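# Assemble the two printed parts to match the display sample

## Task

Join the two 3D-printed parts so they match the assembled example shown on the stand; that example is only a reference prop and is not one of the parts to use.

## Robot and tools

Robot: two six-joint arms with parallel grippers, left_arm and right_arm. Every command row holds 14 plain numbers covering both arms, even if only one moves: left_arm's six joint angles then its opening, then the same seven for right_arm. Joint order in every row and every per-joint list of a result: waist, shoulder, elbow, wrist pitch, wrist yaw, wrist roll. Joint values are absolute target angles in radians (not offsets). Stated ranges: waist -2.618 to 3.054, shoulder 0.000 to 3.142, elbow 0.000 to 3.142, wrist pitch -1.571 to 1.571, wrist yaw -1.571 to 1.571, wrist roll -2.094 to 2.094. True ends may differ by up to 0.059 rad; a target more than 0.059 past a stated end and beyond the current angle is rejected, and one past the real end is clipped, possibly reported as "joint sent to its limit". The opening is a command on a -1 (shut) to +1 (fully open, 0.094 m between pads) scale; between the extremes the fingers go to where grip_measured reads that value.

Frames: the scene frame sits at table-top height, midway between the nominal arm bases, +x out over the table, +z up, left_arm toward +y (arm names do not match image sides). Measured bases: left_arm at (-0.023, +0.303, +0.049) m, right_arm at (+0.016, -0.267, +0.048) m, both almost unrotated. Each arm's end_effector_position (metres, the point between the pads about 1 cm behind the tips) and end_effector_quat_wxyz are given in that arm's own base frame and may be off by a few cm. Fingers point along gripper +z and close along its y axis. Fixed cameras and the table use the scene frame.

Tools:
- execute_actions(actions, cameras): actions is a list of actions; each action is a list of 1 to 15 rows of 14 numbers, one row per 1/30 s step; a short action repeats its last row to fill 15 steps. Each action costs 0.5 s. An empty actions list returns the full state plus all camera images. cameras: list of names, ["all"], or [] for none.
- move(target, speed, blend, opening_speed, grip_force, blocking, cameras): target is one 14-number row or a list of up to 15 rows of absolute joint angles plus openings; all joints interpolate together so grippers trace curves and do not avoid obstacles. speed in rad/s for the joint with the farthest to go, 0.01 to 12.57, default 0.5, one value or one per target. blend in rad rounds corners at intermediate targets (0 = stop at each). opening_speed: how fast the commanded opening changes, per second on the -1..1 scale, at least 0.2; use it to close gently. grip_force: newtons per pad, 10 to 50, one number or one per arm; it persists; lower forces close slowly. blocking=false returns after about 0.5 s while the move continues; a new move then replaces it. Paths take at least 0.5 s and are cut short past 10 s. The result adds a "move:" line: done, off_target (rested with a joint over 0.035 rad off), moving, held (a check withheld steps or the clearance check stopped the path) or fault, possibly naming arms, plus limits=held if steps were withheld. done does not prove contact or its absence.
- wait(seconds 0 to 10, cameras): lets time pass with last commands held; a running move continues.
- stop(cameras): brakes a running move; fast moves need room to stop.
- zoom_image(camera, region): closer view of cam_high, cam_bench, cam_left_wrist or cam_right_wrist from the latest images; region [x0, y0, x1, y1] in pixels from the top-left, at most 504 by 504. Images are 672x504.
- read_manual(section): licence texts only.
- finished_scene(scene): ends the scene irreversibly; the assembly must hold without the robot.

Result lines: Joint positions and Joint velocities (rad, rad/s, then pad gap in m), Joint targets (what joints are currently driven toward; resend these to hold still), Tool commands, grip_measured (same scale as opening; reads a bit wide when empty, a few mm narrow under a full squeeze on hard parts), joint torques (include arm weight, offsets and noise; first three wrap at ±28 N m), step readings for action calls, "joint command not followed" when the clearance check altered targets, and motor temperatures. Velocity lines may be omitted when all are within noise.

Motion limits: each step a joint target can lead its measured angle by at most 0.339 rad (waist, shoulder, elbow) or 2.2 rad (wrist joints); if targets would move a gripper over 200 mm away, they are scaled back. Small turns may not start; unfinished moves may need to be recommanded. To keep one gripper unchanged, resend its current command (0 is a real command). To release, command an opening clearly above grip_measured. Squeeze grows roughly 1 N per 0.001 below first contact and jumps to the force limit near 20 N.

Avoid: parts dropping, falling far or leaving the table; releasing a part that is still moving; fast impacts or hard pushes on fixtures and heavy things; any contact or squeeze between the two arms (including closing a gripper on the other's fingers), which can end the scene; wrist-camera cables touching things, which counts as contact; long stretched-out holds or pushing at unreachable poses, which heat motors (MOTOR HOT at 75 °C, fold-up fault at 90 °C, collapse at 100 °C). Arm stops cost time. Time keeps running while replies are written, so a running move continues during thinking.

Each tool is called after ">>>" as name(argument=value, ...), one argument or row to a line, values as JSON.

## Session

>>> execute_actions(
  actions=[],
)

Scene clock: 0.00 s.
left_arm: end_effector_position=(+0.3971, +0.0405, +0.1075) grip_measured=+1.000 end_effector_quat_wxyz=(+0.584, -0.102, +0.804, +0.038) | right_arm: end_effector_position=(+0.3946, -0.0023, +0.1277) grip_measured=+1.000 end_effector_quat_wxyz=(+0.631, +0.010, +0.775, -0.002)
Joint positions: left_arm=[0.03 1.506 0.38 0.801 -0.153 -0.112 0.094] | right_arm=[-0.002 1.494 0.317 0.974 0.014 0.012 0.094]
Joint velocities: within noise
Joint torques (N m): no reading
Motor temperatures (°C): left_arm=[32 38 48 47 33 28 29] | right_arm=[30 38 39 40 32 29 32]
Heat: left arm: 48 °C; right arm: 40 °C.
Joint targets: left_arm=[0.030 1.500 0.386 0.796 -0.154 -0.114] | right_arm=[-0.002 1.484 0.328 0.983 0.014 0.012]
Tool commands: left_gripper/opening=+1.0 right_gripper/opening=+1.0

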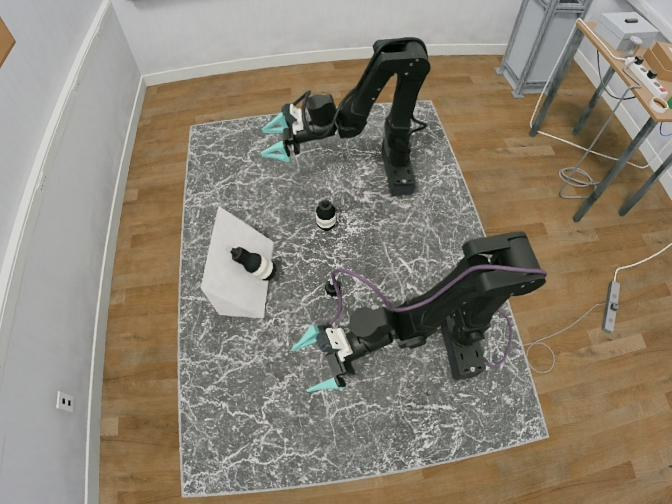

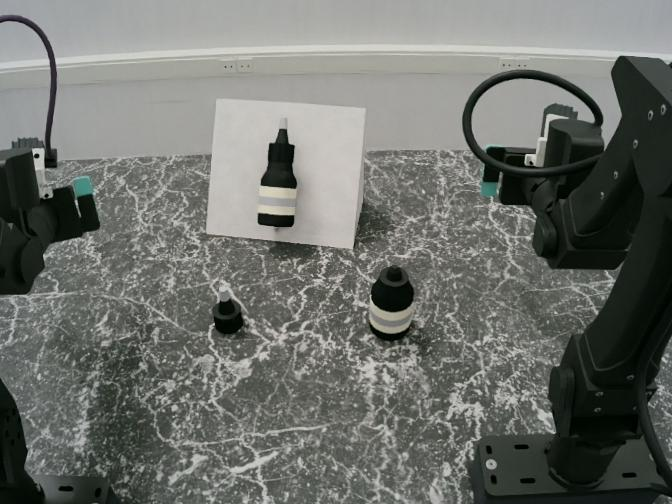

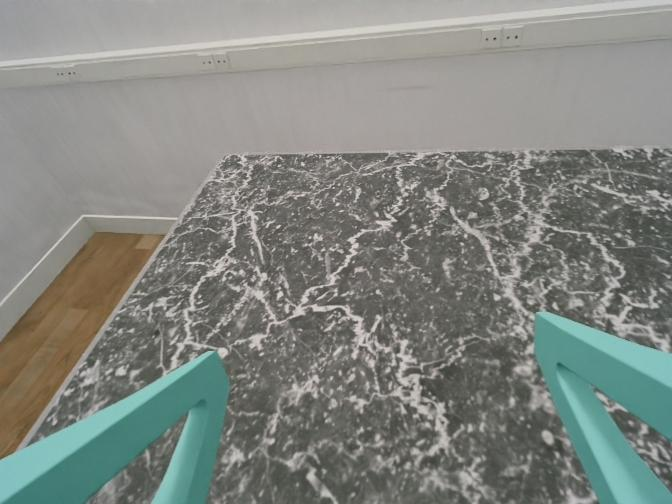

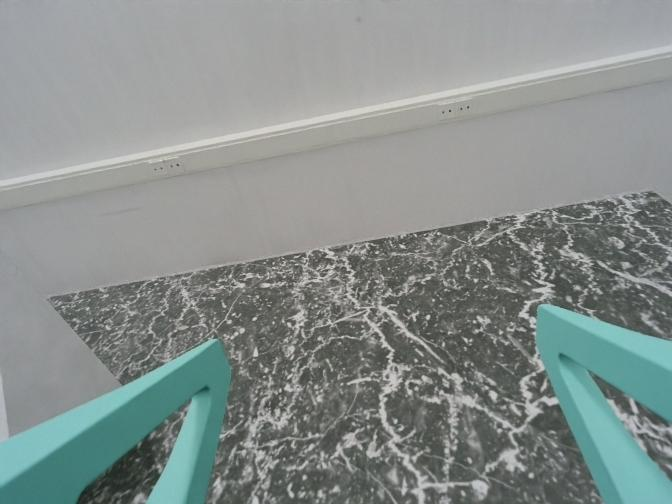

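>>> zoom_image(
  camera="cam_bench",
  region=[190, 90, 430, 350],
)

>>> zoom_image(
  camera="cam_bench",
  region=[200, 270, 260, 340],
)

>>> zoom_image(
  camera="cam_bench",
  region=[360, 255, 430, 345],
)

>>> zoom_image(
  camera="cam_high",
  region=[190, 180, 370, 330],
)

Scaled by 1.938 from the camera's 672x504 image, which has a finer 960x720 frame.

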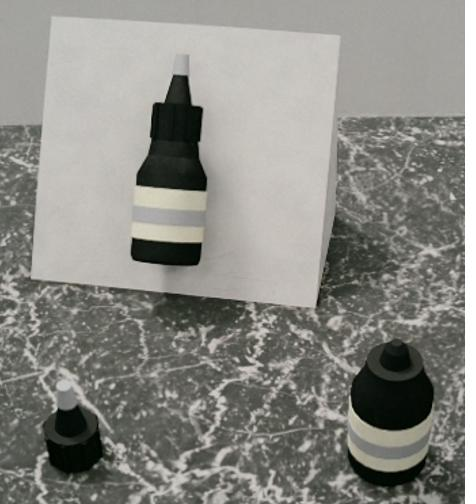

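Scaled by 7.200 from the camera's 672x504 image, which has a finer 960x720 frame.

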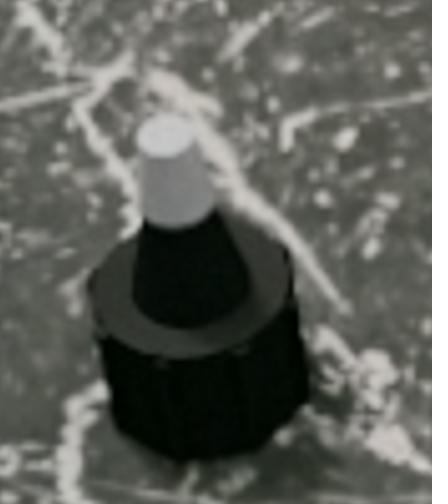

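Scaled by 5.600 from the camera's 672x504 image, which has a finer 960x720 frame.

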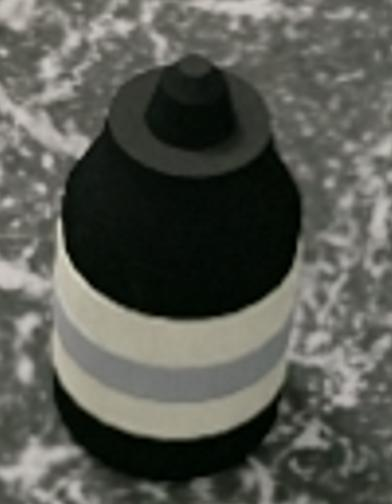

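Scaled by 2.800 from the camera's 672x504 image, which has a finer 960x720 frame.

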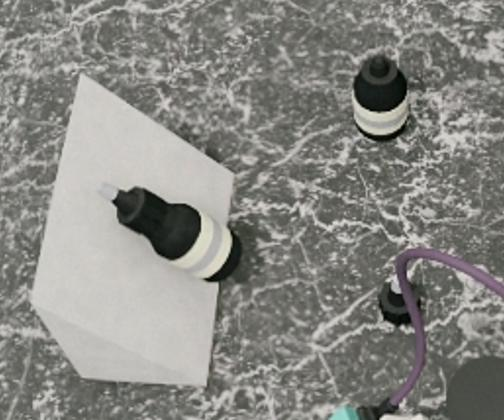

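>>> move(
  target=[-0.555,1.88,1.526,-1.217,0,0,1,-0.4,1.484,0.328,0.983,0.014,0.012,1],
  speed=0.8,
  cameras=["all"],
)

Scene clock: 49.53 s.
left_arm: end_effector_position=(+0.2974, -0.1806, +0.0898) grip_measured=+1.000 end_effector_quat_wxyz=(+0.005, +0.270, +0.963, +0.004) | right_arm: end_effector_position=(+0.3636, -0.1532, +0.1277) grip_measured=+1.000 end_effector_quat_wxyz=(+0.619, +0.161, +0.759, -0.125)
Joint positions: left_arm=[-0.554 1.863 1.499 -1.2 -0.01 -0.007 0.094] | right_arm=[-0.395 1.494 0.317 0.974 0.014 0.012 0.094]
Joint torques (N m): left_arm=[-0.09 -7.91 8.42 0.17 0.08 0.08] | right_arm=[-0.43 -6.69 6.39 2.43 -0.05 -0.02]
Motor temperatures (°C): left_arm=[31 39 50 53 32 28 28] | right_arm=[30 38 39 44 32 29 32]
Heat: left arm: 53 °C; right arm: 44 °C.
Joint targets: left_arm=[-0.555 1.880 1.526 -1.217 0.000 0.000] | right_arm=[-0.400 1.484 0.328 0.983 0.014 0.012]
move: done
camera_calibration:
cam_left_wrist: T_world_to_cam=[[-0.664115, -0.744215, -0.0713849, 0.0792405], [-0.69155, 0.575209, 0.436914, 0.301282], [-0.284097, 0.339527, -0.896666, 0.33816], [0, 0, 0, 1]] pos_world=[0.357047, -0.229143, 0.177239]
cam_right_wrist: T_world_to_cam=[[-0.37916, -0.904601, -0.19477, 0.0353017], [-0.492068, 0.375368, -0.785473, 0.365815], [0.78365, -0.20198, -0.58745, -0.130251], [0, 0, 0, 1]] pos_world=[0.295462, -0.131689, 0.217697]

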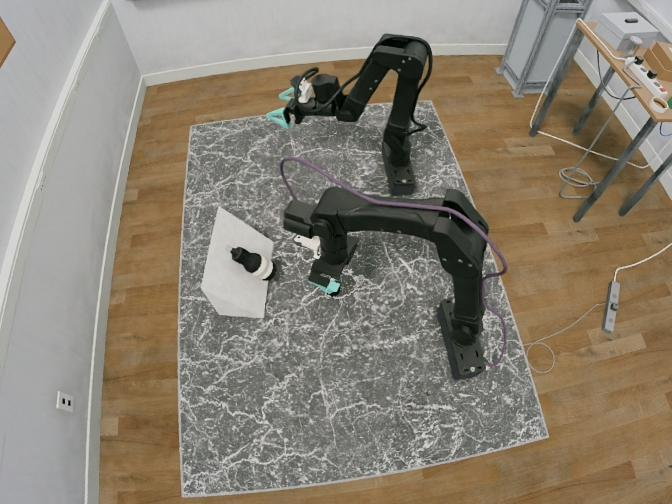

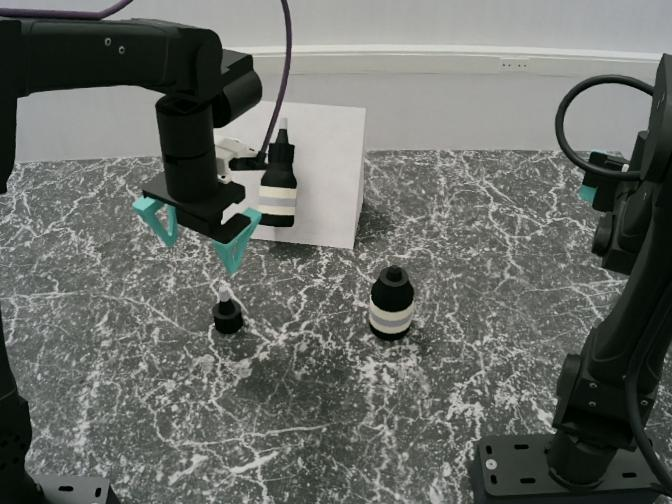

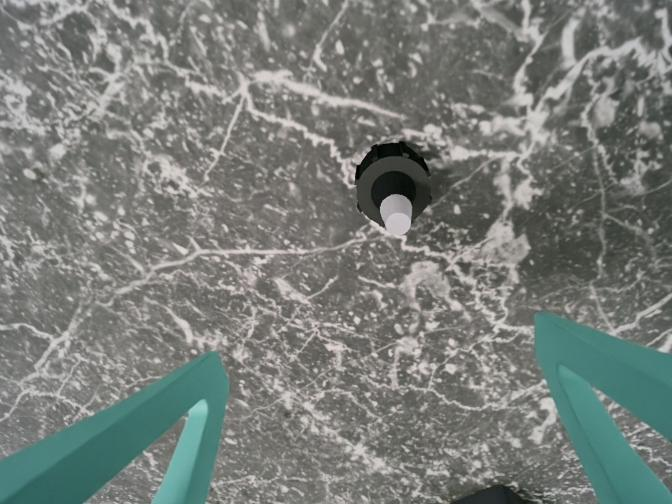

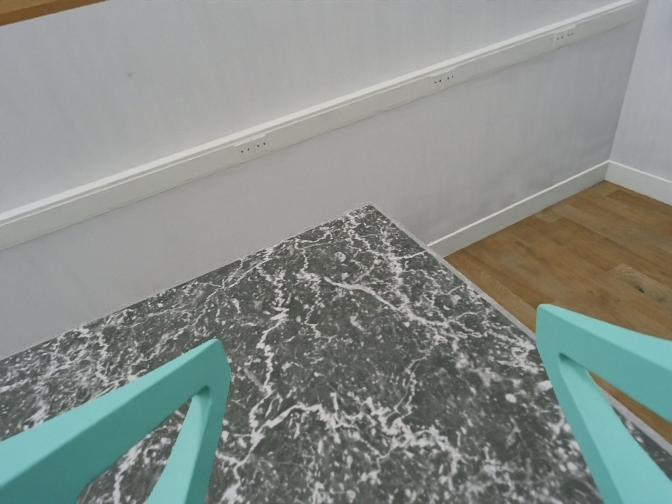

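>>> move(
  target=[
    [-0.583,1.972,1.4,-1.0,0,0,1,-0.4,1.484,0.328,0.983,0.014,0.012,1],
    [-0.583,2.071,1.28,-0.78,0,0,1,-0.4,1.484,0.328,0.983,0.014,0.012,1],
  ],
  speed=0.3,
  blend=0.03,
  cameras=["cam_bench","cam_left_wrist"],
)

Scene clock: 69.47 s.
left_arm: end_effector_position=(+0.3048, -0.1948, -0.0262) grip_measured=+1.000 end_effector_quat_wxyz=(+0.002, +0.281, +0.960, +0.005) | right_arm: end_effector_position=(+0.3636, -0.1532, +0.1277) grip_measured=+1.000 end_effector_quat_wxyz=(+0.619, +0.161, +0.759, -0.125)
Joint positions: left_arm=[-0.576 2.059 1.29 -0.8 -0.01 -0.007 0.094] | right_arm=[-0.395 1.494 0.317 0.974 0.014 0.012 0.094]
Joint torques (N m): left_arm=[-0.54 -9.24 4.97 0.58 0.09 0.08] | right_arm=[-0.42 -6.72 6.37 2.43 -0.05 -0.04]
Motor temperatures (°C): left_arm=[31 39 49 48 32 28 28] | right_arm=[30 38 39 44 31 29 32]
Heat: left arm: 49 °C; right arm: 44 °C.
Joint targets: left_arm=[-0.583 2.071 1.280 -0.780 0.000 0.000] | right_arm=[-0.400 1.484 0.328 0.983 0.014 0.012]
move: done
camera_calibration:
cam_left_wrist: T_world_to_cam=[[-0.681024, -0.728866, -0.0704321, 0.0735421], [-0.676329, 0.58922, 0.44204, 0.363572], [-0.280688, 0.348675, -0.894226, 0.241855], [0, 0, 0, 1]] pos_world=[0.363864, -0.24495, 0.0607397]
Images, in order (width x height): cam_bench 672x504, cam_left_wrist 672x504.

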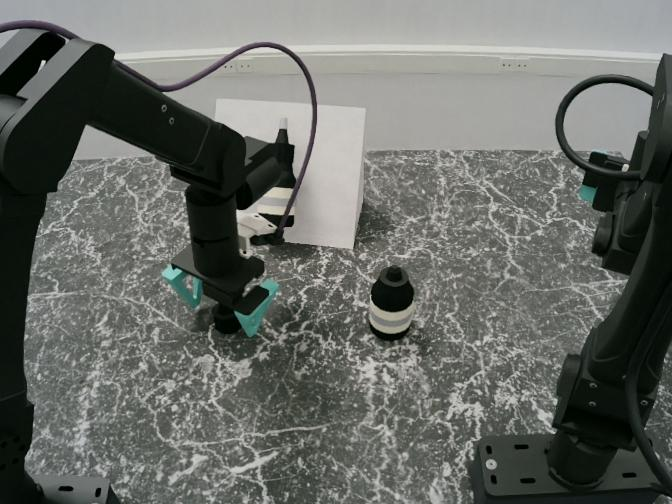

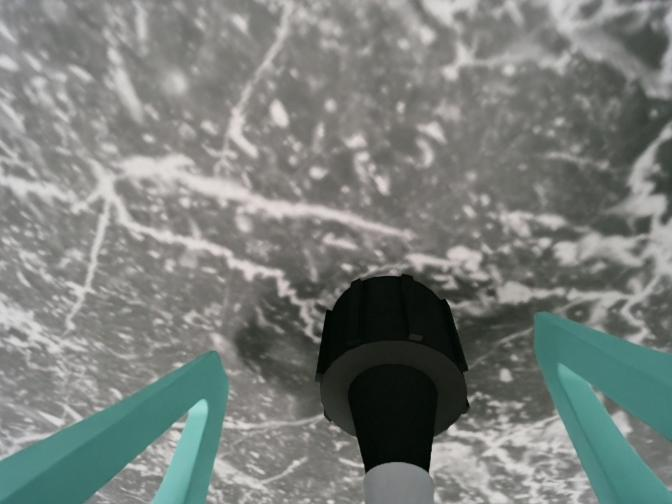

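>>> move(
  target=[
    [-0.583,2.06,1.252,-0.765,0,0,1,-0.4,1.484,0.328,0.983,0.014,0.012,1],
    [-0.583,2.06,1.252,-0.765,0,0,-0.4,-0.4,1.484,0.328,0.983,0.014,0.012,1],
  ],
  speed=0.2,
  opening_speed=0.6,
  cameras=["cam_left_wrist"],
)

Scene clock: 82.60 s.
left_arm: end_effector_position=(+0.2998, -0.1915, -0.0318) grip_measured=-0.246 end_effector_quat_wxyz=(-0.003, +0.281, +0.960, +0.006) | right_arm: end_effector_position=(+0.3636, -0.1532, +0.1277) grip_measured=+1.000 end_effector_quat_wxyz=(+0.619, +0.161, +0.759, -0.125)
Joint positions: left_arm=[-0.576 2.059 1.264 -0.784 -0.01 -0.006 0.035] | right_arm=[-0.395 1.494 0.317 0.974 0.014 0.012 0.094]
Joint torques (N m): left_arm=[-0.54 -9.95 4.71 0.51 0.08 0.08] | right_arm=[-0.44 -6.67 6.39 2.43 -0.04 -0.02]
Heat: left arm: 48 °C; right arm: 45 °C.
Joint targets: left_arm=[-0.583 2.060 1.252 -0.765 0.000 0.000] | right_arm=[-0.400 1.484 0.328 0.983 0.014 0.012]
move: done
camera_calibration:
cam_left_wrist: T_world_to_cam=[[-0.681895, -0.728228, -0.0685718, 0.0725031], [-0.672129, 0.586851, 0.451495, 0.359182], [-0.28855, 0.353962, -0.889635, 0.237781], [0, 0, 0, 1]] pos_world=[0.359468, -0.242153, 0.054341]
Images, in order (width x height): cam_left_wrist 672x504.

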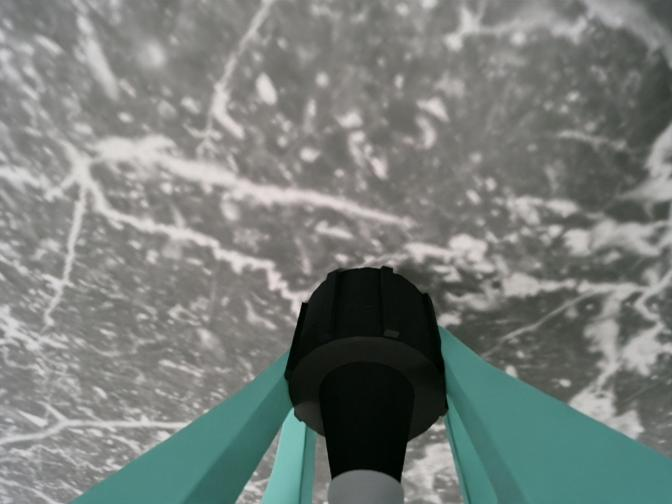

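>>> move(
  target=[
    [-0.583,1.92,1.6,-1.255,0,0,-0.4,-0.4,1.484,0.6,0.7,0.0,0.0,1],
    [-0.2,1.92,1.6,-1.255,0,0,-0.4,0.57,1.63,1.43,-1.36,0,0,1],
  ],
  speed=[0.4,0.9],
  blend=0.05,
  cameras=["all"],
)

Scene clock: 104.77 s.
left_arm: end_effector_position=(+0.3509, -0.0693, +0.0818) grip_measured=-0.247 end_effector_quat_wxyz=(-0.017, +0.098, +0.995, +0.006) | right_arm: end_effector_position=(+0.2394, +0.1538, +0.1353) grip_measured=+1.000 end_effector_quat_wxyz=(-0.002, -0.276, +0.961, -0.001)
Joint positions: left_arm=[-0.202 1.945 1.577 -1.238 -0.009 -0.006 0.035] | right_arm=[0.568 1.622 1.396 -1.349 0.001 0.008 0.094]
Joint torques (N m): left_arm=[0.2 -11.63 8.06 0.11 0.07 0.07] | right_arm=[0.18 -7.24 8.91 0.4 -0.06 -0.11]
Heat: left arm: 48 °C; right arm: 44 °C.
Joint targets: left_arm=[-0.200 1.920 1.600 -1.255 0.000 0.000] | right_arm=[0.570 1.630 1.430 -1.360 0.000 0.000]
move: done
camera_calibration:
cam_left_wrist: T_world_to_cam=[[-0.370142, -0.926867, -0.062546, 0.0804284], [-0.828424, 0.298863, 0.473704, 0.303577], [-0.420368, 0.227152, -0.87846, 0.346991], [0, 0, 0, 1]] pos_world=[0.427124, -0.0950013, 0.166043]
cam_right_wrist: T_world_to_cam=[[0.370115, -0.927677, -0.0492947, 0.0719226], [-0.82931, -0.35385, 0.432476, 0.223551], [-0.418641, -0.119185, -0.900297, 0.351079], [0, 0, 0, 1]] pos_world=[0.30575, 0.187668, 0.22294]

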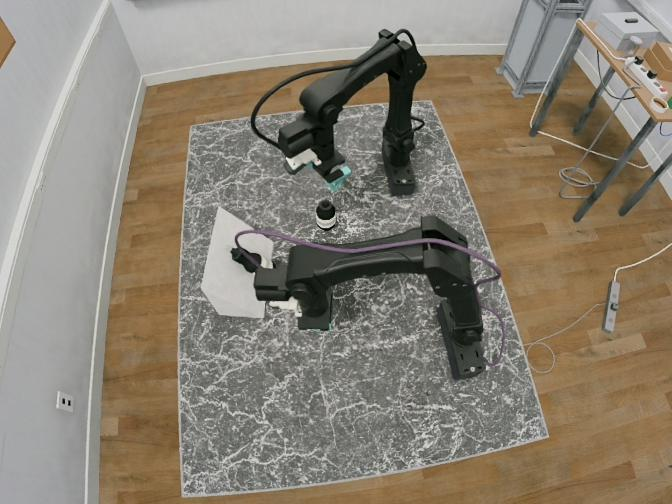

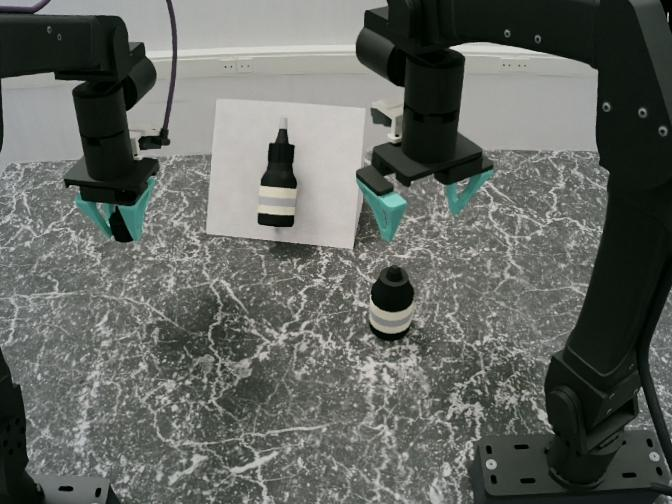

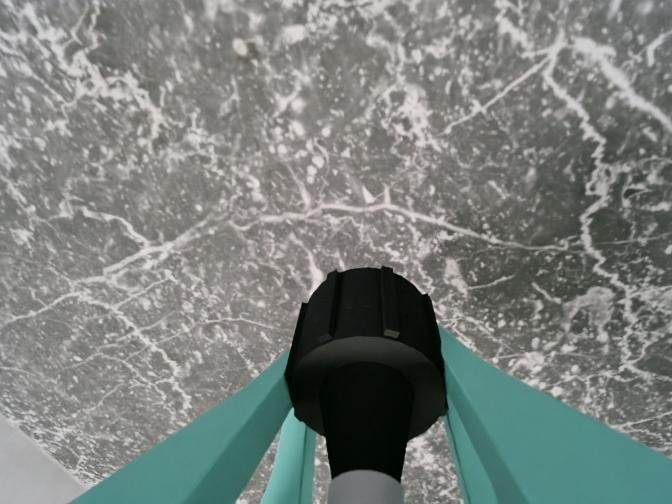

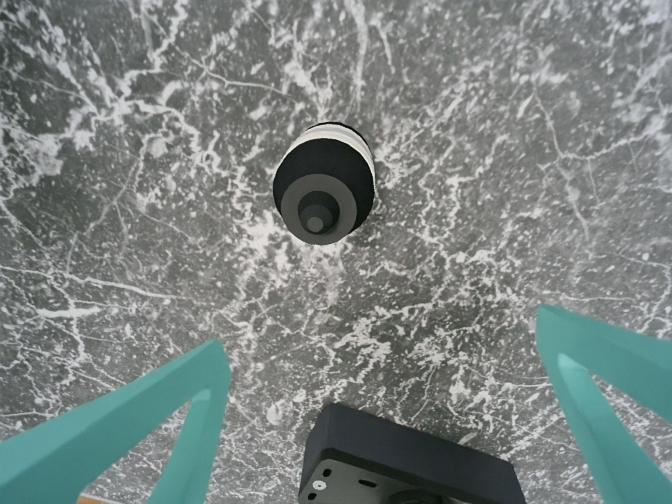

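>>> move(
  target=[
    [-0.2,1.92,1.6,-1.255,0,0,-0.4,0.6435,1.69,1.312,-1.18,0,0,1],
    [-0.2,1.92,1.6,-1.255,0,0,-0.4,0.6435,1.80,1.075,-0.842,0,0,1],
  ],
  speed=0.3,
  blend=0.03,
  cameras=["cam_bench","cam_right_wrist"],
)

Scene clock: 119.70 s.
left_arm: end_effector_position=(+0.3509, -0.0693, +0.0818) grip_measured=-0.247 end_effector_quat_wxyz=(-0.017, +0.098, +0.995, +0.006) | right_arm: end_effector_position=(+0.2407, +0.1800, +0.0094) grip_measured=+1.000 end_effector_quat_wxyz=(-0.005, -0.310, +0.951, -0.002)
Joint positions: left_arm=[-0.202 1.945 1.577 -1.238 -0.009 -0.006 0.035] | right_arm=[0.64 1.797 1.08 -0.863 0.001 0.008 0.094]
Joint torques (N m): left_arm=[0.2 -11.63 8.08 0.11 0.07 0.07] | right_arm=[0.4 -8.91 5.16 0.73 -0.07 -0.11]
Heat: left arm: 50 °C; right arm: 41 °C.
Joint targets: left_arm=[-0.200 1.920 1.600 -1.255 0.000 0.000] | right_arm=[0.644 1.800 1.075 -0.842 0.000 0.000]
move: done
camera_calibration:
cam_right_wrist: T_world_to_cam=[[0.435077, -0.899105, -0.048144, 0.0687528], [-0.799842, -0.410491, 0.437893, 0.291338], [-0.413475, -0.15201, -0.897737, 0.245974], [0, 0, 0, 1]] pos_world=[0.304815, 0.218798, 0.0965554]
Images, in order (width x height): cam_bench 672x504, cam_right_wrist 672x504.

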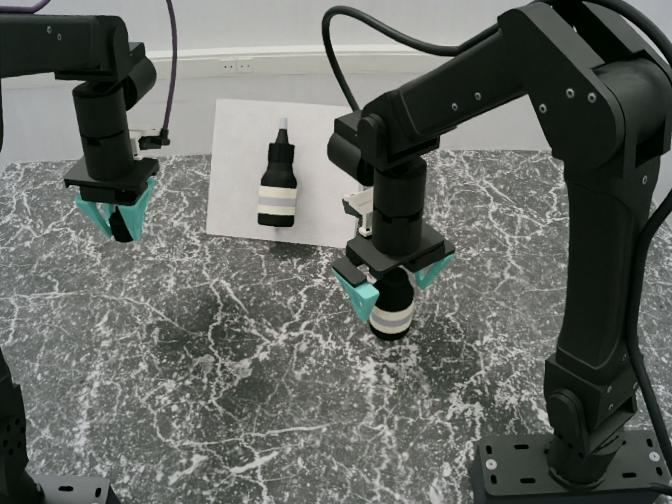

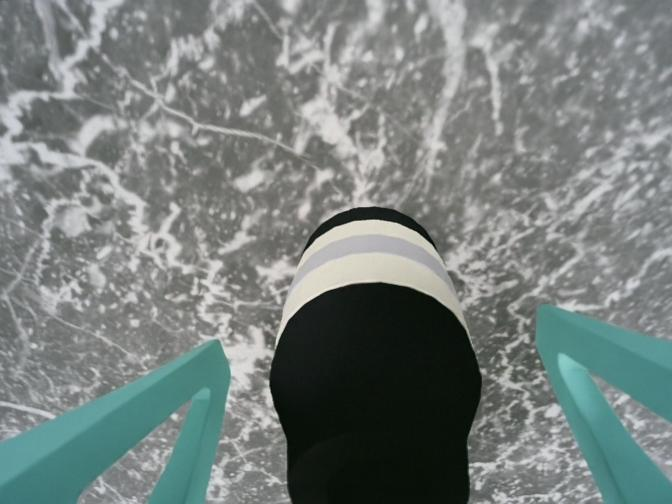

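>>> move(
  target=[
    [-0.2,1.92,1.6,-1.255,0,0,-0.4,0.6435,1.807,1.05,-0.8,0,0,1],
    [-0.2,1.92,1.6,-1.255,0,0,-0.4,0.6435,1.807,1.05,-0.8,0,0,-0.05],
  ],
  speed=0.2,
  opening_speed=0.5,
  cameras=["cam_bench","cam_right_wrist"],
)

Scene clock: 129.00 s.
left_arm: end_effector_position=(+0.3509, -0.0693, +0.0818) grip_measured=-0.247 end_effector_quat_wxyz=(-0.017, +0.098, +0.995, +0.006) | right_arm: end_effector_position=(+0.2423, +0.1817, +0.0044) grip_measured=+0.128 end_effector_quat_wxyz=(+0.004, -0.310, +0.951, +0.002)
Joint positions: left_arm=[-0.202 1.945 1.577 -1.238 -0.009 -0.006 0.035] | right_arm=[0.64 1.797 1.057 -0.821 -0.001 0.008 0.053]
Joint torques (N m): left_arm=[0.2 -11.63 8.08 0.11 0.07 0.07] | right_arm=[0.43 -8.24 5 0.76 -0.04 -0.1]
Motor temperatures (°C): left_arm=[31 44 50 44 31 28 29] | right_arm=[30 38 40 40 31 28 32]
Heat: left arm: 50 °C; right arm: 40 °C.
Joint targets: left_arm=[-0.200 1.920 1.600 -1.255 0.000 0.000] | right_arm=[0.644 1.807 1.050 -0.800 0.000 0.000]
move: done
camera_calibration:
cam_right_wrist: T_world_to_cam=[[0.435767, -0.898452, -0.0537701, 0.0690346], [-0.806208, -0.416193, 0.42049, 0.298253], [-0.400169, -0.139886, -0.905702, 0.237062], [0, 0, 0, 1]] pos_world=[0.305236, 0.219316, 0.0930071]
Images, in order (width x height): cam_bench 672x504, cam_right_wrist 672x504.

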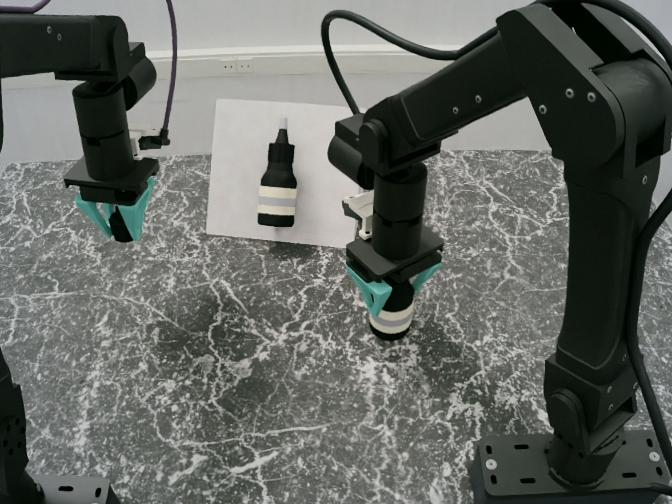

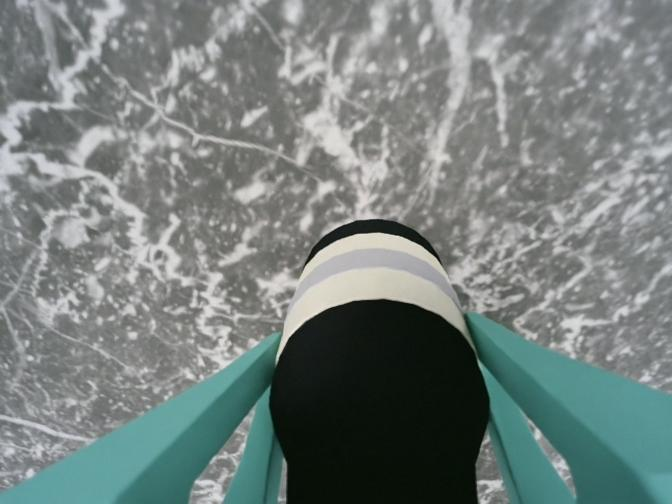

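>>> move(
  target=[
    [-0.2,1.92,1.6,-1.255,0,0,-0.4,0.6435,1.76,1.13,-0.93,0,0,-0.05],
    [0.1,1.92,1.6,-1.255,0,0,-0.4,0.931,2.005,1.455,-1.01,0,0,-0.05],
    [0.1,1.92,1.6,-1.255,0,0,-0.4,0.931,2.034,1.404,-0.931,0,0,-0.05],
  ],
  speed=[0.25,0.4,0.15],
  blend=[0.03,0,0],
  cameras=["cam_bench"],
)

Scene clock: 141.07 s.
left_arm: end_effector_position=(+0.3555, +0.0387, +0.0818) grip_measured=-0.247 end_effector_quat_wxyz=(-0.018, -0.054, +0.998, +0.002) | right_arm: end_effector_position=(+0.2180, +0.2981, +0.0083) grip_measured=+0.128 end_effector_quat_wxyz=(-0.005, -0.447, +0.894, -0.001)
Joint positions: left_arm=[0.103 1.945 1.577 -1.238 -0.006 -0.006 0.035] | right_arm=[0.935 2.035 1.406 -0.95 -0.003 0.008 0.053]
Joint torques (N m): left_arm=[-0.25 -11.63 8.06 0.11 0.05 0.07] | right_arm=[-0.36 -11.78 5.57 0.7 -0.01 -0.1]
Heat: left arm: 50 °C; right arm: 39 °C.
Joint targets: left_arm=[0.100 1.920 1.600 -1.255 0.000 0.000] | right_arm=[0.931 2.034 1.404 -0.931 0.000 0.000]
move: done
Images, in order (width x height): cam_bench 672x504.

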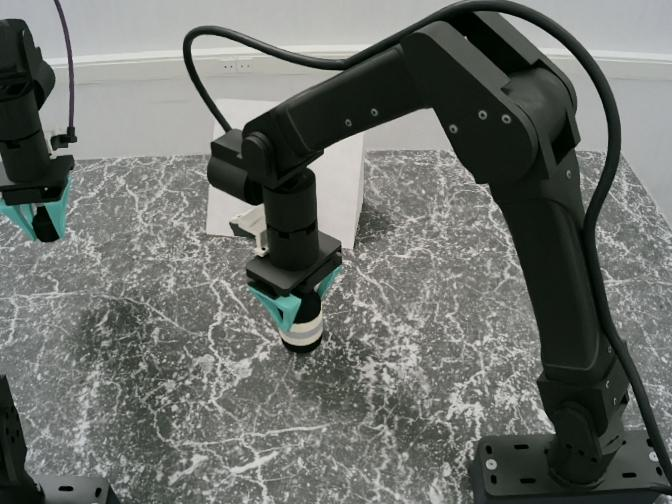

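>>> move(
  target=[
    [0.1,1.92,1.6,-1.255,0,0,-0.4,0.931,2.039,1.39,-0.913,0,0,-0.05],
    [0.1,1.92,1.6,-1.255,0,0,-0.4,0.931,2.039,1.39,-0.913,0,0,0.9],
  ],
  speed=0.1,
  opening_speed=0.6,
  cameras=["cam_bench","cam_right_wrist"],
)

Scene clock: 151.67 s.
left_arm: end_effector_position=(+0.3555, +0.0387, +0.0818) grip_measured=-0.247 end_effector_quat_wxyz=(-0.018, -0.054, +0.998, +0.002) | right_arm: end_effector_position=(+0.2186, +0.2989, +0.0063) grip_measured=+0.898 end_effector_quat_wxyz=(-0.001, -0.447, +0.894, +0.001)
Joint positions: left_arm=[0.103 1.945 1.577 -1.238 -0.006 -0.006 0.035] | right_arm=[0.935 2.035 1.397 -0.933 -0.003 0.008 0.089]
Joint torques (N m): left_arm=[-0.27 -11.64 8.06 0.11 0.05 0.07] | right_arm=[-0.35 -11.38 5.14 0.74 0 -0.1]
Heat: left arm: 50 °C; right arm: 40 °C.
Joint targets: left_arm=[0.100 1.920 1.600 -1.255 0.000 0.000] | right_arm=[0.931 2.039 1.390 -0.913 0.000 0.000]
move: done
camera_calibration:
cam_right_wrist: T_world_to_cam=[[0.678226, -0.732868, -0.0539832, 0.0823091], [-0.646458, -0.629962, 0.430396, 0.356023], [-0.34943, -0.257008, -0.901025, 0.269607], [0, 0, 0, 1]] pos_world=[0.268538, 0.353894, 0.0941347]
Images, in order (width x height): cam_bench 672x504, cam_right_wrist 672x504.

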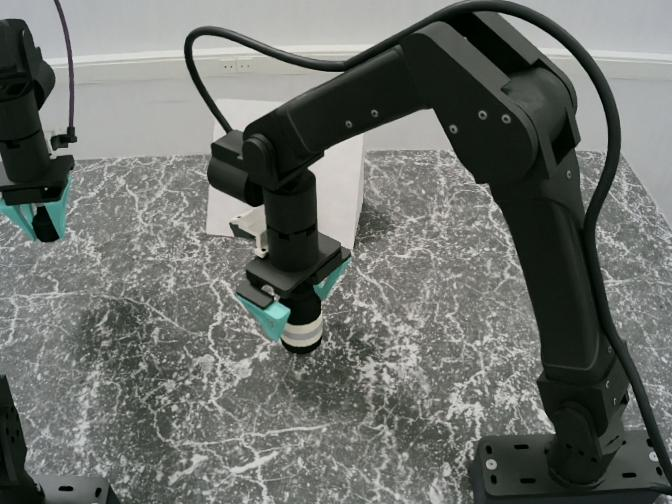

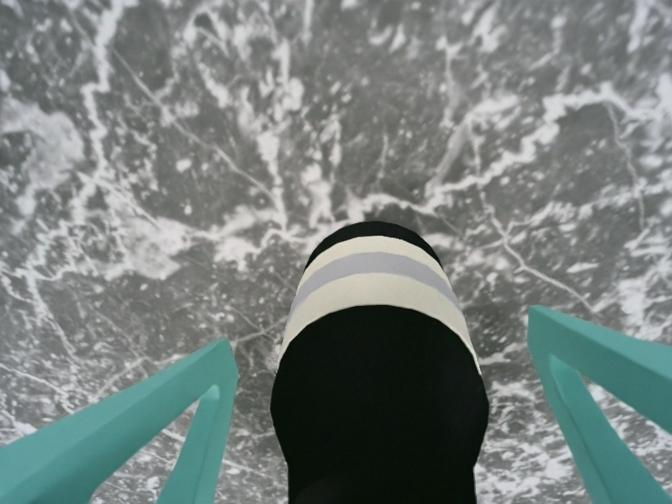

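>>> move(
  target=[
    [0.1,1.92,1.6,-1.255,0,0,-0.4,0.931,1.955,1.68,-1.278,0,0,0.9],
    [-0.6,1.79,1.515,-1.29,0,0,-0.4,-0.1,1.8,1.5,-1.278,0,0,0.9],
    [-0.8,1.79,1.515,-1.29,0,0,-0.4,-0.3,1.8,1.4,-1.178,0,0,0.9],
  ],
  speed=[0.3,0.7,0.5],
  blend=[0.02,0.05,0],
  cameras=["all"],
)

Scene clock: 162.73 s.
left_arm: end_effector_position=(+0.2360, -0.2430, +0.1110) grip_measured=-0.247 end_effector_quat_wxyz=(+0.004, +0.389, +0.921, +0.000) | right_arm: end_effector_position=(+0.3079, -0.0953, +0.0750) grip_measured=+0.898 end_effector_quat_wxyz=(-0.029, +0.155, +0.987, +0.005)
Joint positions: left_arm=[-0.805 1.82 1.529 -1.272 -0.003 -0.005 0.035] | right_arm=[-0.304 1.838 1.406 -1.198 -0.001 0.007 0.089]
Joint torques (N m): left_arm=[0.4 -11.11 5.35 0.19 0.02 0.07] | right_arm=[0.39 -13.52 5.46 0.61 -0.04 -0.11]
Heat: left arm: 50 °C; right arm: 42 °C.
Joint targets: left_arm=[-0.800 1.790 1.515 -1.290 0.000 0.000] | right_arm=[-0.300 1.800 1.400 -1.178 0.000 0.000]
move: off_target (right_arm); right_arm: the shoulder is farthest, 0.038 rad from its target
camera_calibration:
cam_left_wrist: T_world_to_cam=[[-0.829086, -0.555408, -0.064336, 0.0775278], [-0.524046, 0.7318, 0.435712, 0.284182], [-0.194917, 0.394958, -0.897784, 0.353501], [0, 0, 0, 1]] pos_world=[0.282105, -0.304523, 0.198534]
cam_right_wrist: T_world_to_cam=[[-0.473962, -0.879581, -0.0411939, 0.0764284], [-0.780871, 0.398231, 0.481304, 0.271298], [-0.406941, 0.260287, -0.875585, 0.32642], [0, 0, 0, 1]] pos_world=[0.380907, -0.125777, 0.158381]

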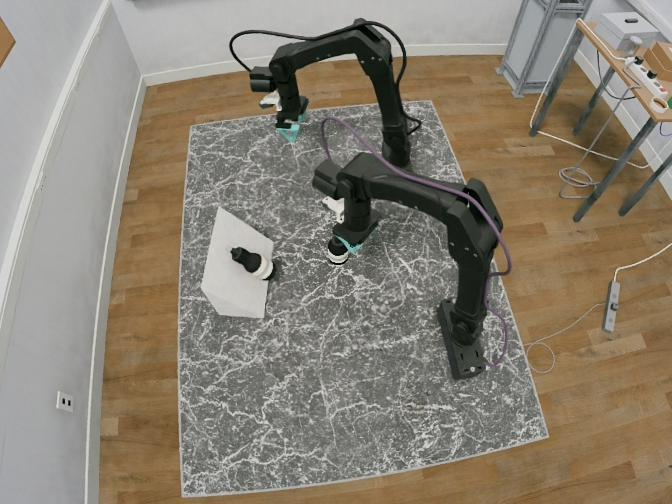

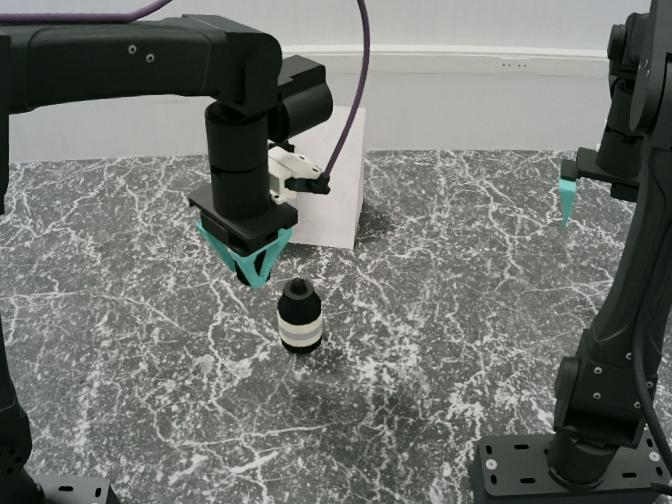

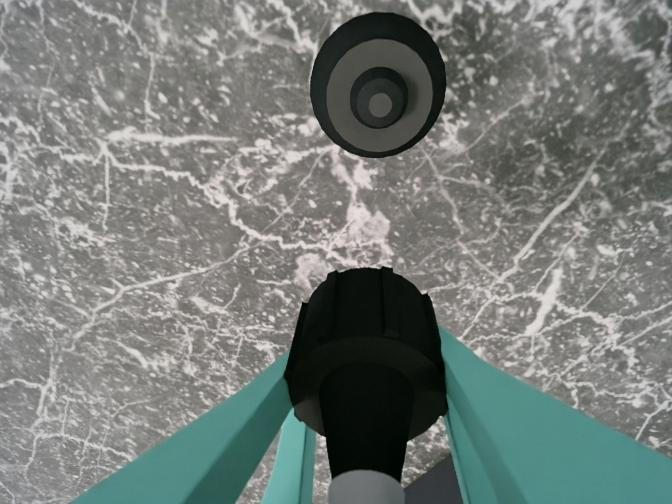

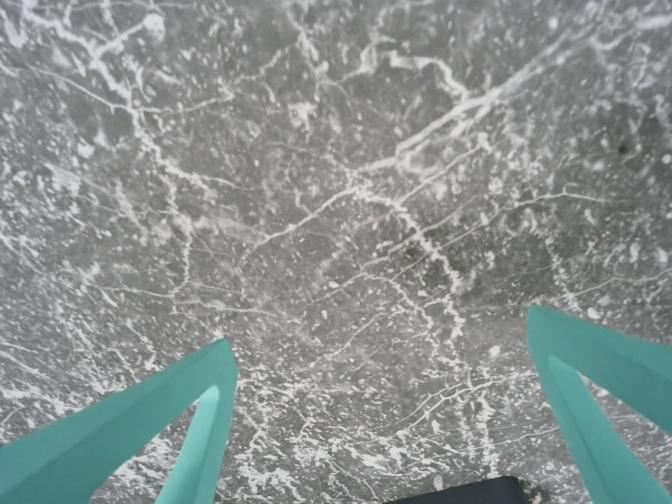

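>>> move(
  target=[-0.833,2.06,1.845,-1.36,0,0,-0.4,-0.3,1.8,1.4,-1.178,0,0,0.9],
  speed=0.25,
  cameras=["cam_left_wrist","cam_bench","cam_high"],
)

Scene clock: 173.27 s.
left_arm: end_effector_position=(+0.2668, -0.2876, +0.1051) grip_measured=-0.247 end_effector_quat_wxyz=(+0.000, +0.399, +0.917, +0.002) | right_arm: end_effector_position=(+0.3080, -0.0953, +0.0750) grip_measured=+0.898 end_effector_quat_wxyz=(-0.029, +0.155, +0.987, +0.005)
Joint positions: left_arm=[-0.827 2.046 1.815 -1.341 -0.003 -0.005 0.035] | right_arm=[-0.304 1.838 1.406 -1.197 -0.001 0.007 0.089]
Joint torques (N m): left_arm=[-0.53 -9.66 8.7 0.14 0.02 0.06] | right_arm=[0.35 -13.59 5.45 0.62 -0.05 -0.08]
Motor temperatures (°C): left_arm=[30 45 49 42 31 28 30] | right_arm=[30 44 39 37 31 28 32]
Heat: left arm: 49 °C; right arm: 44 °C.
Joint targets: left_arm=[-0.833 2.060 1.845 -1.360 0.000 0.000] | right_arm=[-0.300 1.800 1.400 -1.178 0.000 0.000]
move: off_target (right_arm); right_arm: the shoulder is farthest, 0.038 rad from its target
camera_calibration:
cam_left_wrist: T_world_to_cam=[[-0.841604, -0.536437, -0.0627615, 0.0866406], [-0.50496, 0.740295, 0.443822, 0.331952], [-0.191621, 0.405215, -0.893914, 0.373554], [0, 0, 0, 1]] pos_world=[0.31212, -0.350635, 0.192035]
Images, in order (width x height): cam_high 672x504, cam_bench 672x504, cam_left_wrist 672x504.

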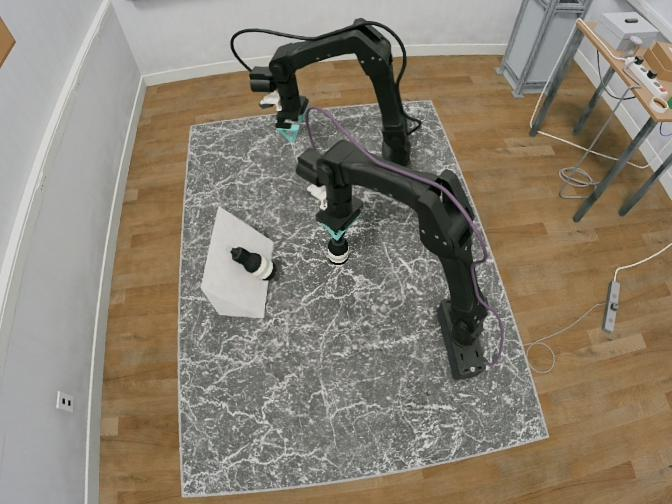

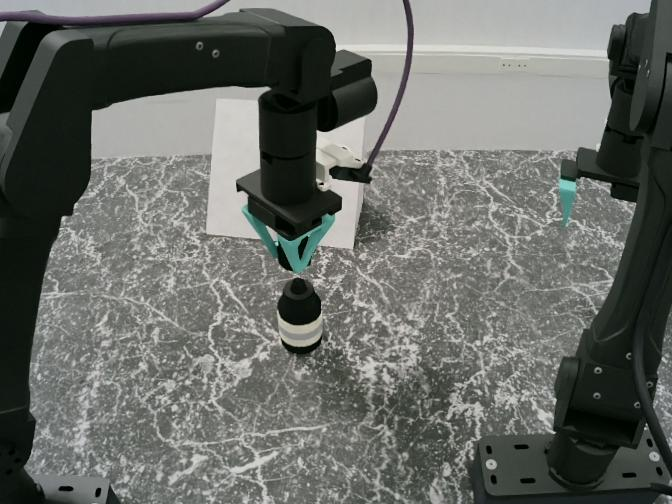

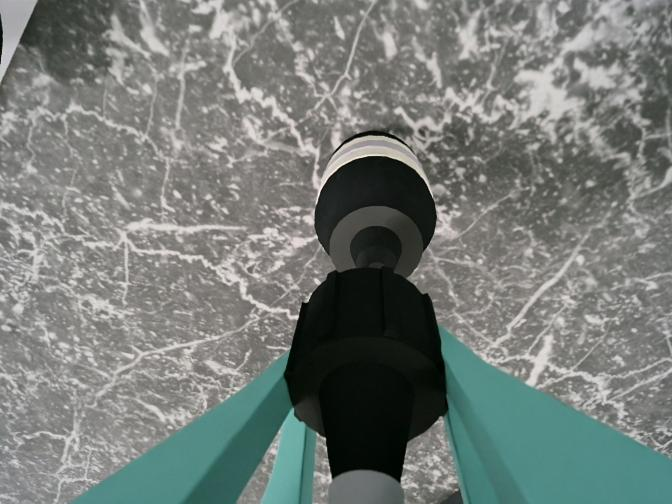

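>>> move(
  target=[-0.8445,2.077,1.770,-1.272,0,0,-0.4,-0.3,1.81,1.4,-1.178,0,0,0.9],
  speed=0.15,
  cameras=["cam_left_wrist","cam_bench","cam_high"],
)

>>> zoom_image(
  camera="cam_bench",
  region=[230, 180, 370, 360],
)

>>> zoom_image(
  camera="cam_high",
  region=[290, 180, 390, 280],
)

Scene clock: 192.13 s.
left_arm: end_effector_position=(+0.2662, -0.2937, +0.0899) grip_measured=-0.247 end_effector_quat_wxyz=(+0.000, +0.404, +0.915, +0.002) | right_arm: end_effector_position=(+0.3080, -0.0953, +0.0750) grip_measured=+0.898 end_effector_quat_wxyz=(-0.029, +0.155, +0.987, +0.005)
Joint positions: left_arm=[-0.838 2.064 1.781 -1.29 -0.003 -0.005 0.035] | right_arm=[-0.304 1.838 1.406 -1.197 -0.001 0.007 0.089]
Joint torques (N m): left_arm=[-0.54 -9.88 5.52 0.51 0.02 0.06] | right_arm=[0.32 -12.63 5.45 0.62 -0.03 -0.09]
Heat: left arm: 49 °C; right arm: 46 °C.
Joint targets: left_arm=[-0.845 2.077 1.770 -1.272 0.000 0.000] | right_arm=[-0.300 1.810 1.400 -1.178 0.000 0.000]
move: done
camera_calibration:
cam_left_wrist: T_world_to_cam=[[-0.847673, -0.526803, -0.0626807, 0.0863622], [-0.496453, 0.74603, 0.443817, 0.342385], [-0.187042, 0.407329, -0.893923, 0.36164], [0, 0, 0, 1]] pos_world=[0.310827, -0.35724, 0.176735]
Images, in order (width x height): cam_high 672x504, cam_bench 672x504, cam_left_wrist 672x504.

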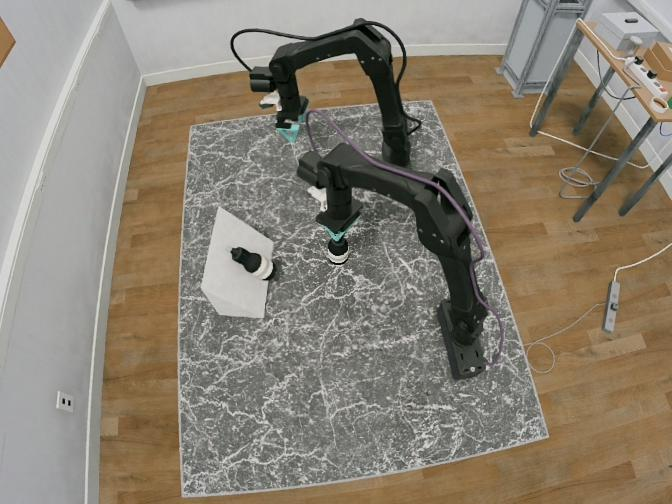

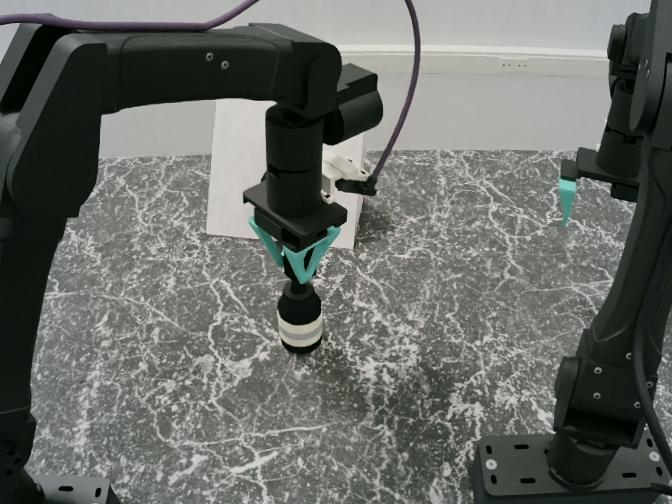

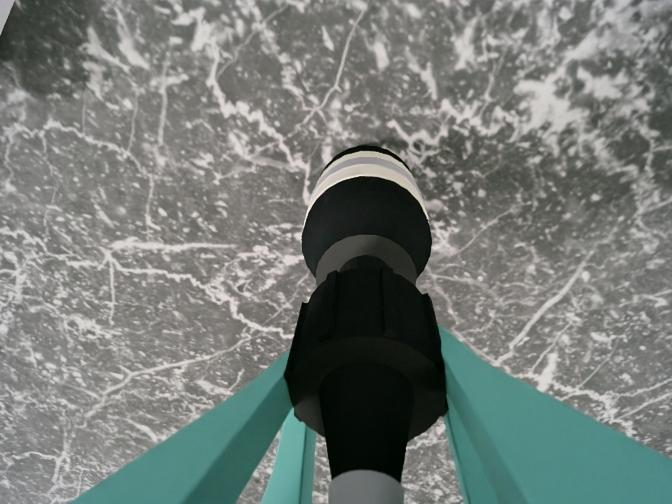

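Scaled by 2.800 from the camera's 672x504 image, which has a finer 960x720 frame.

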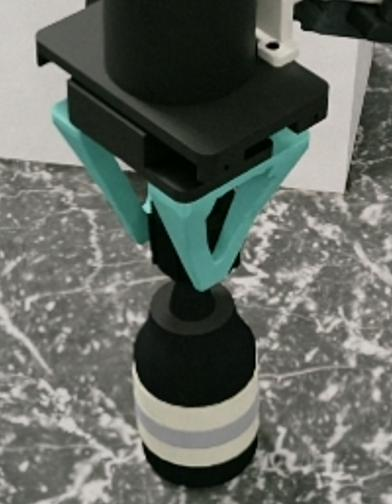

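Scaled by 5.040 from the camera's 672x504 image, which has a finer 960x720 frame.

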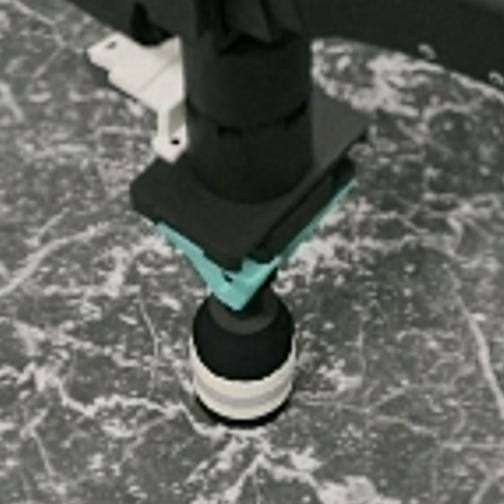

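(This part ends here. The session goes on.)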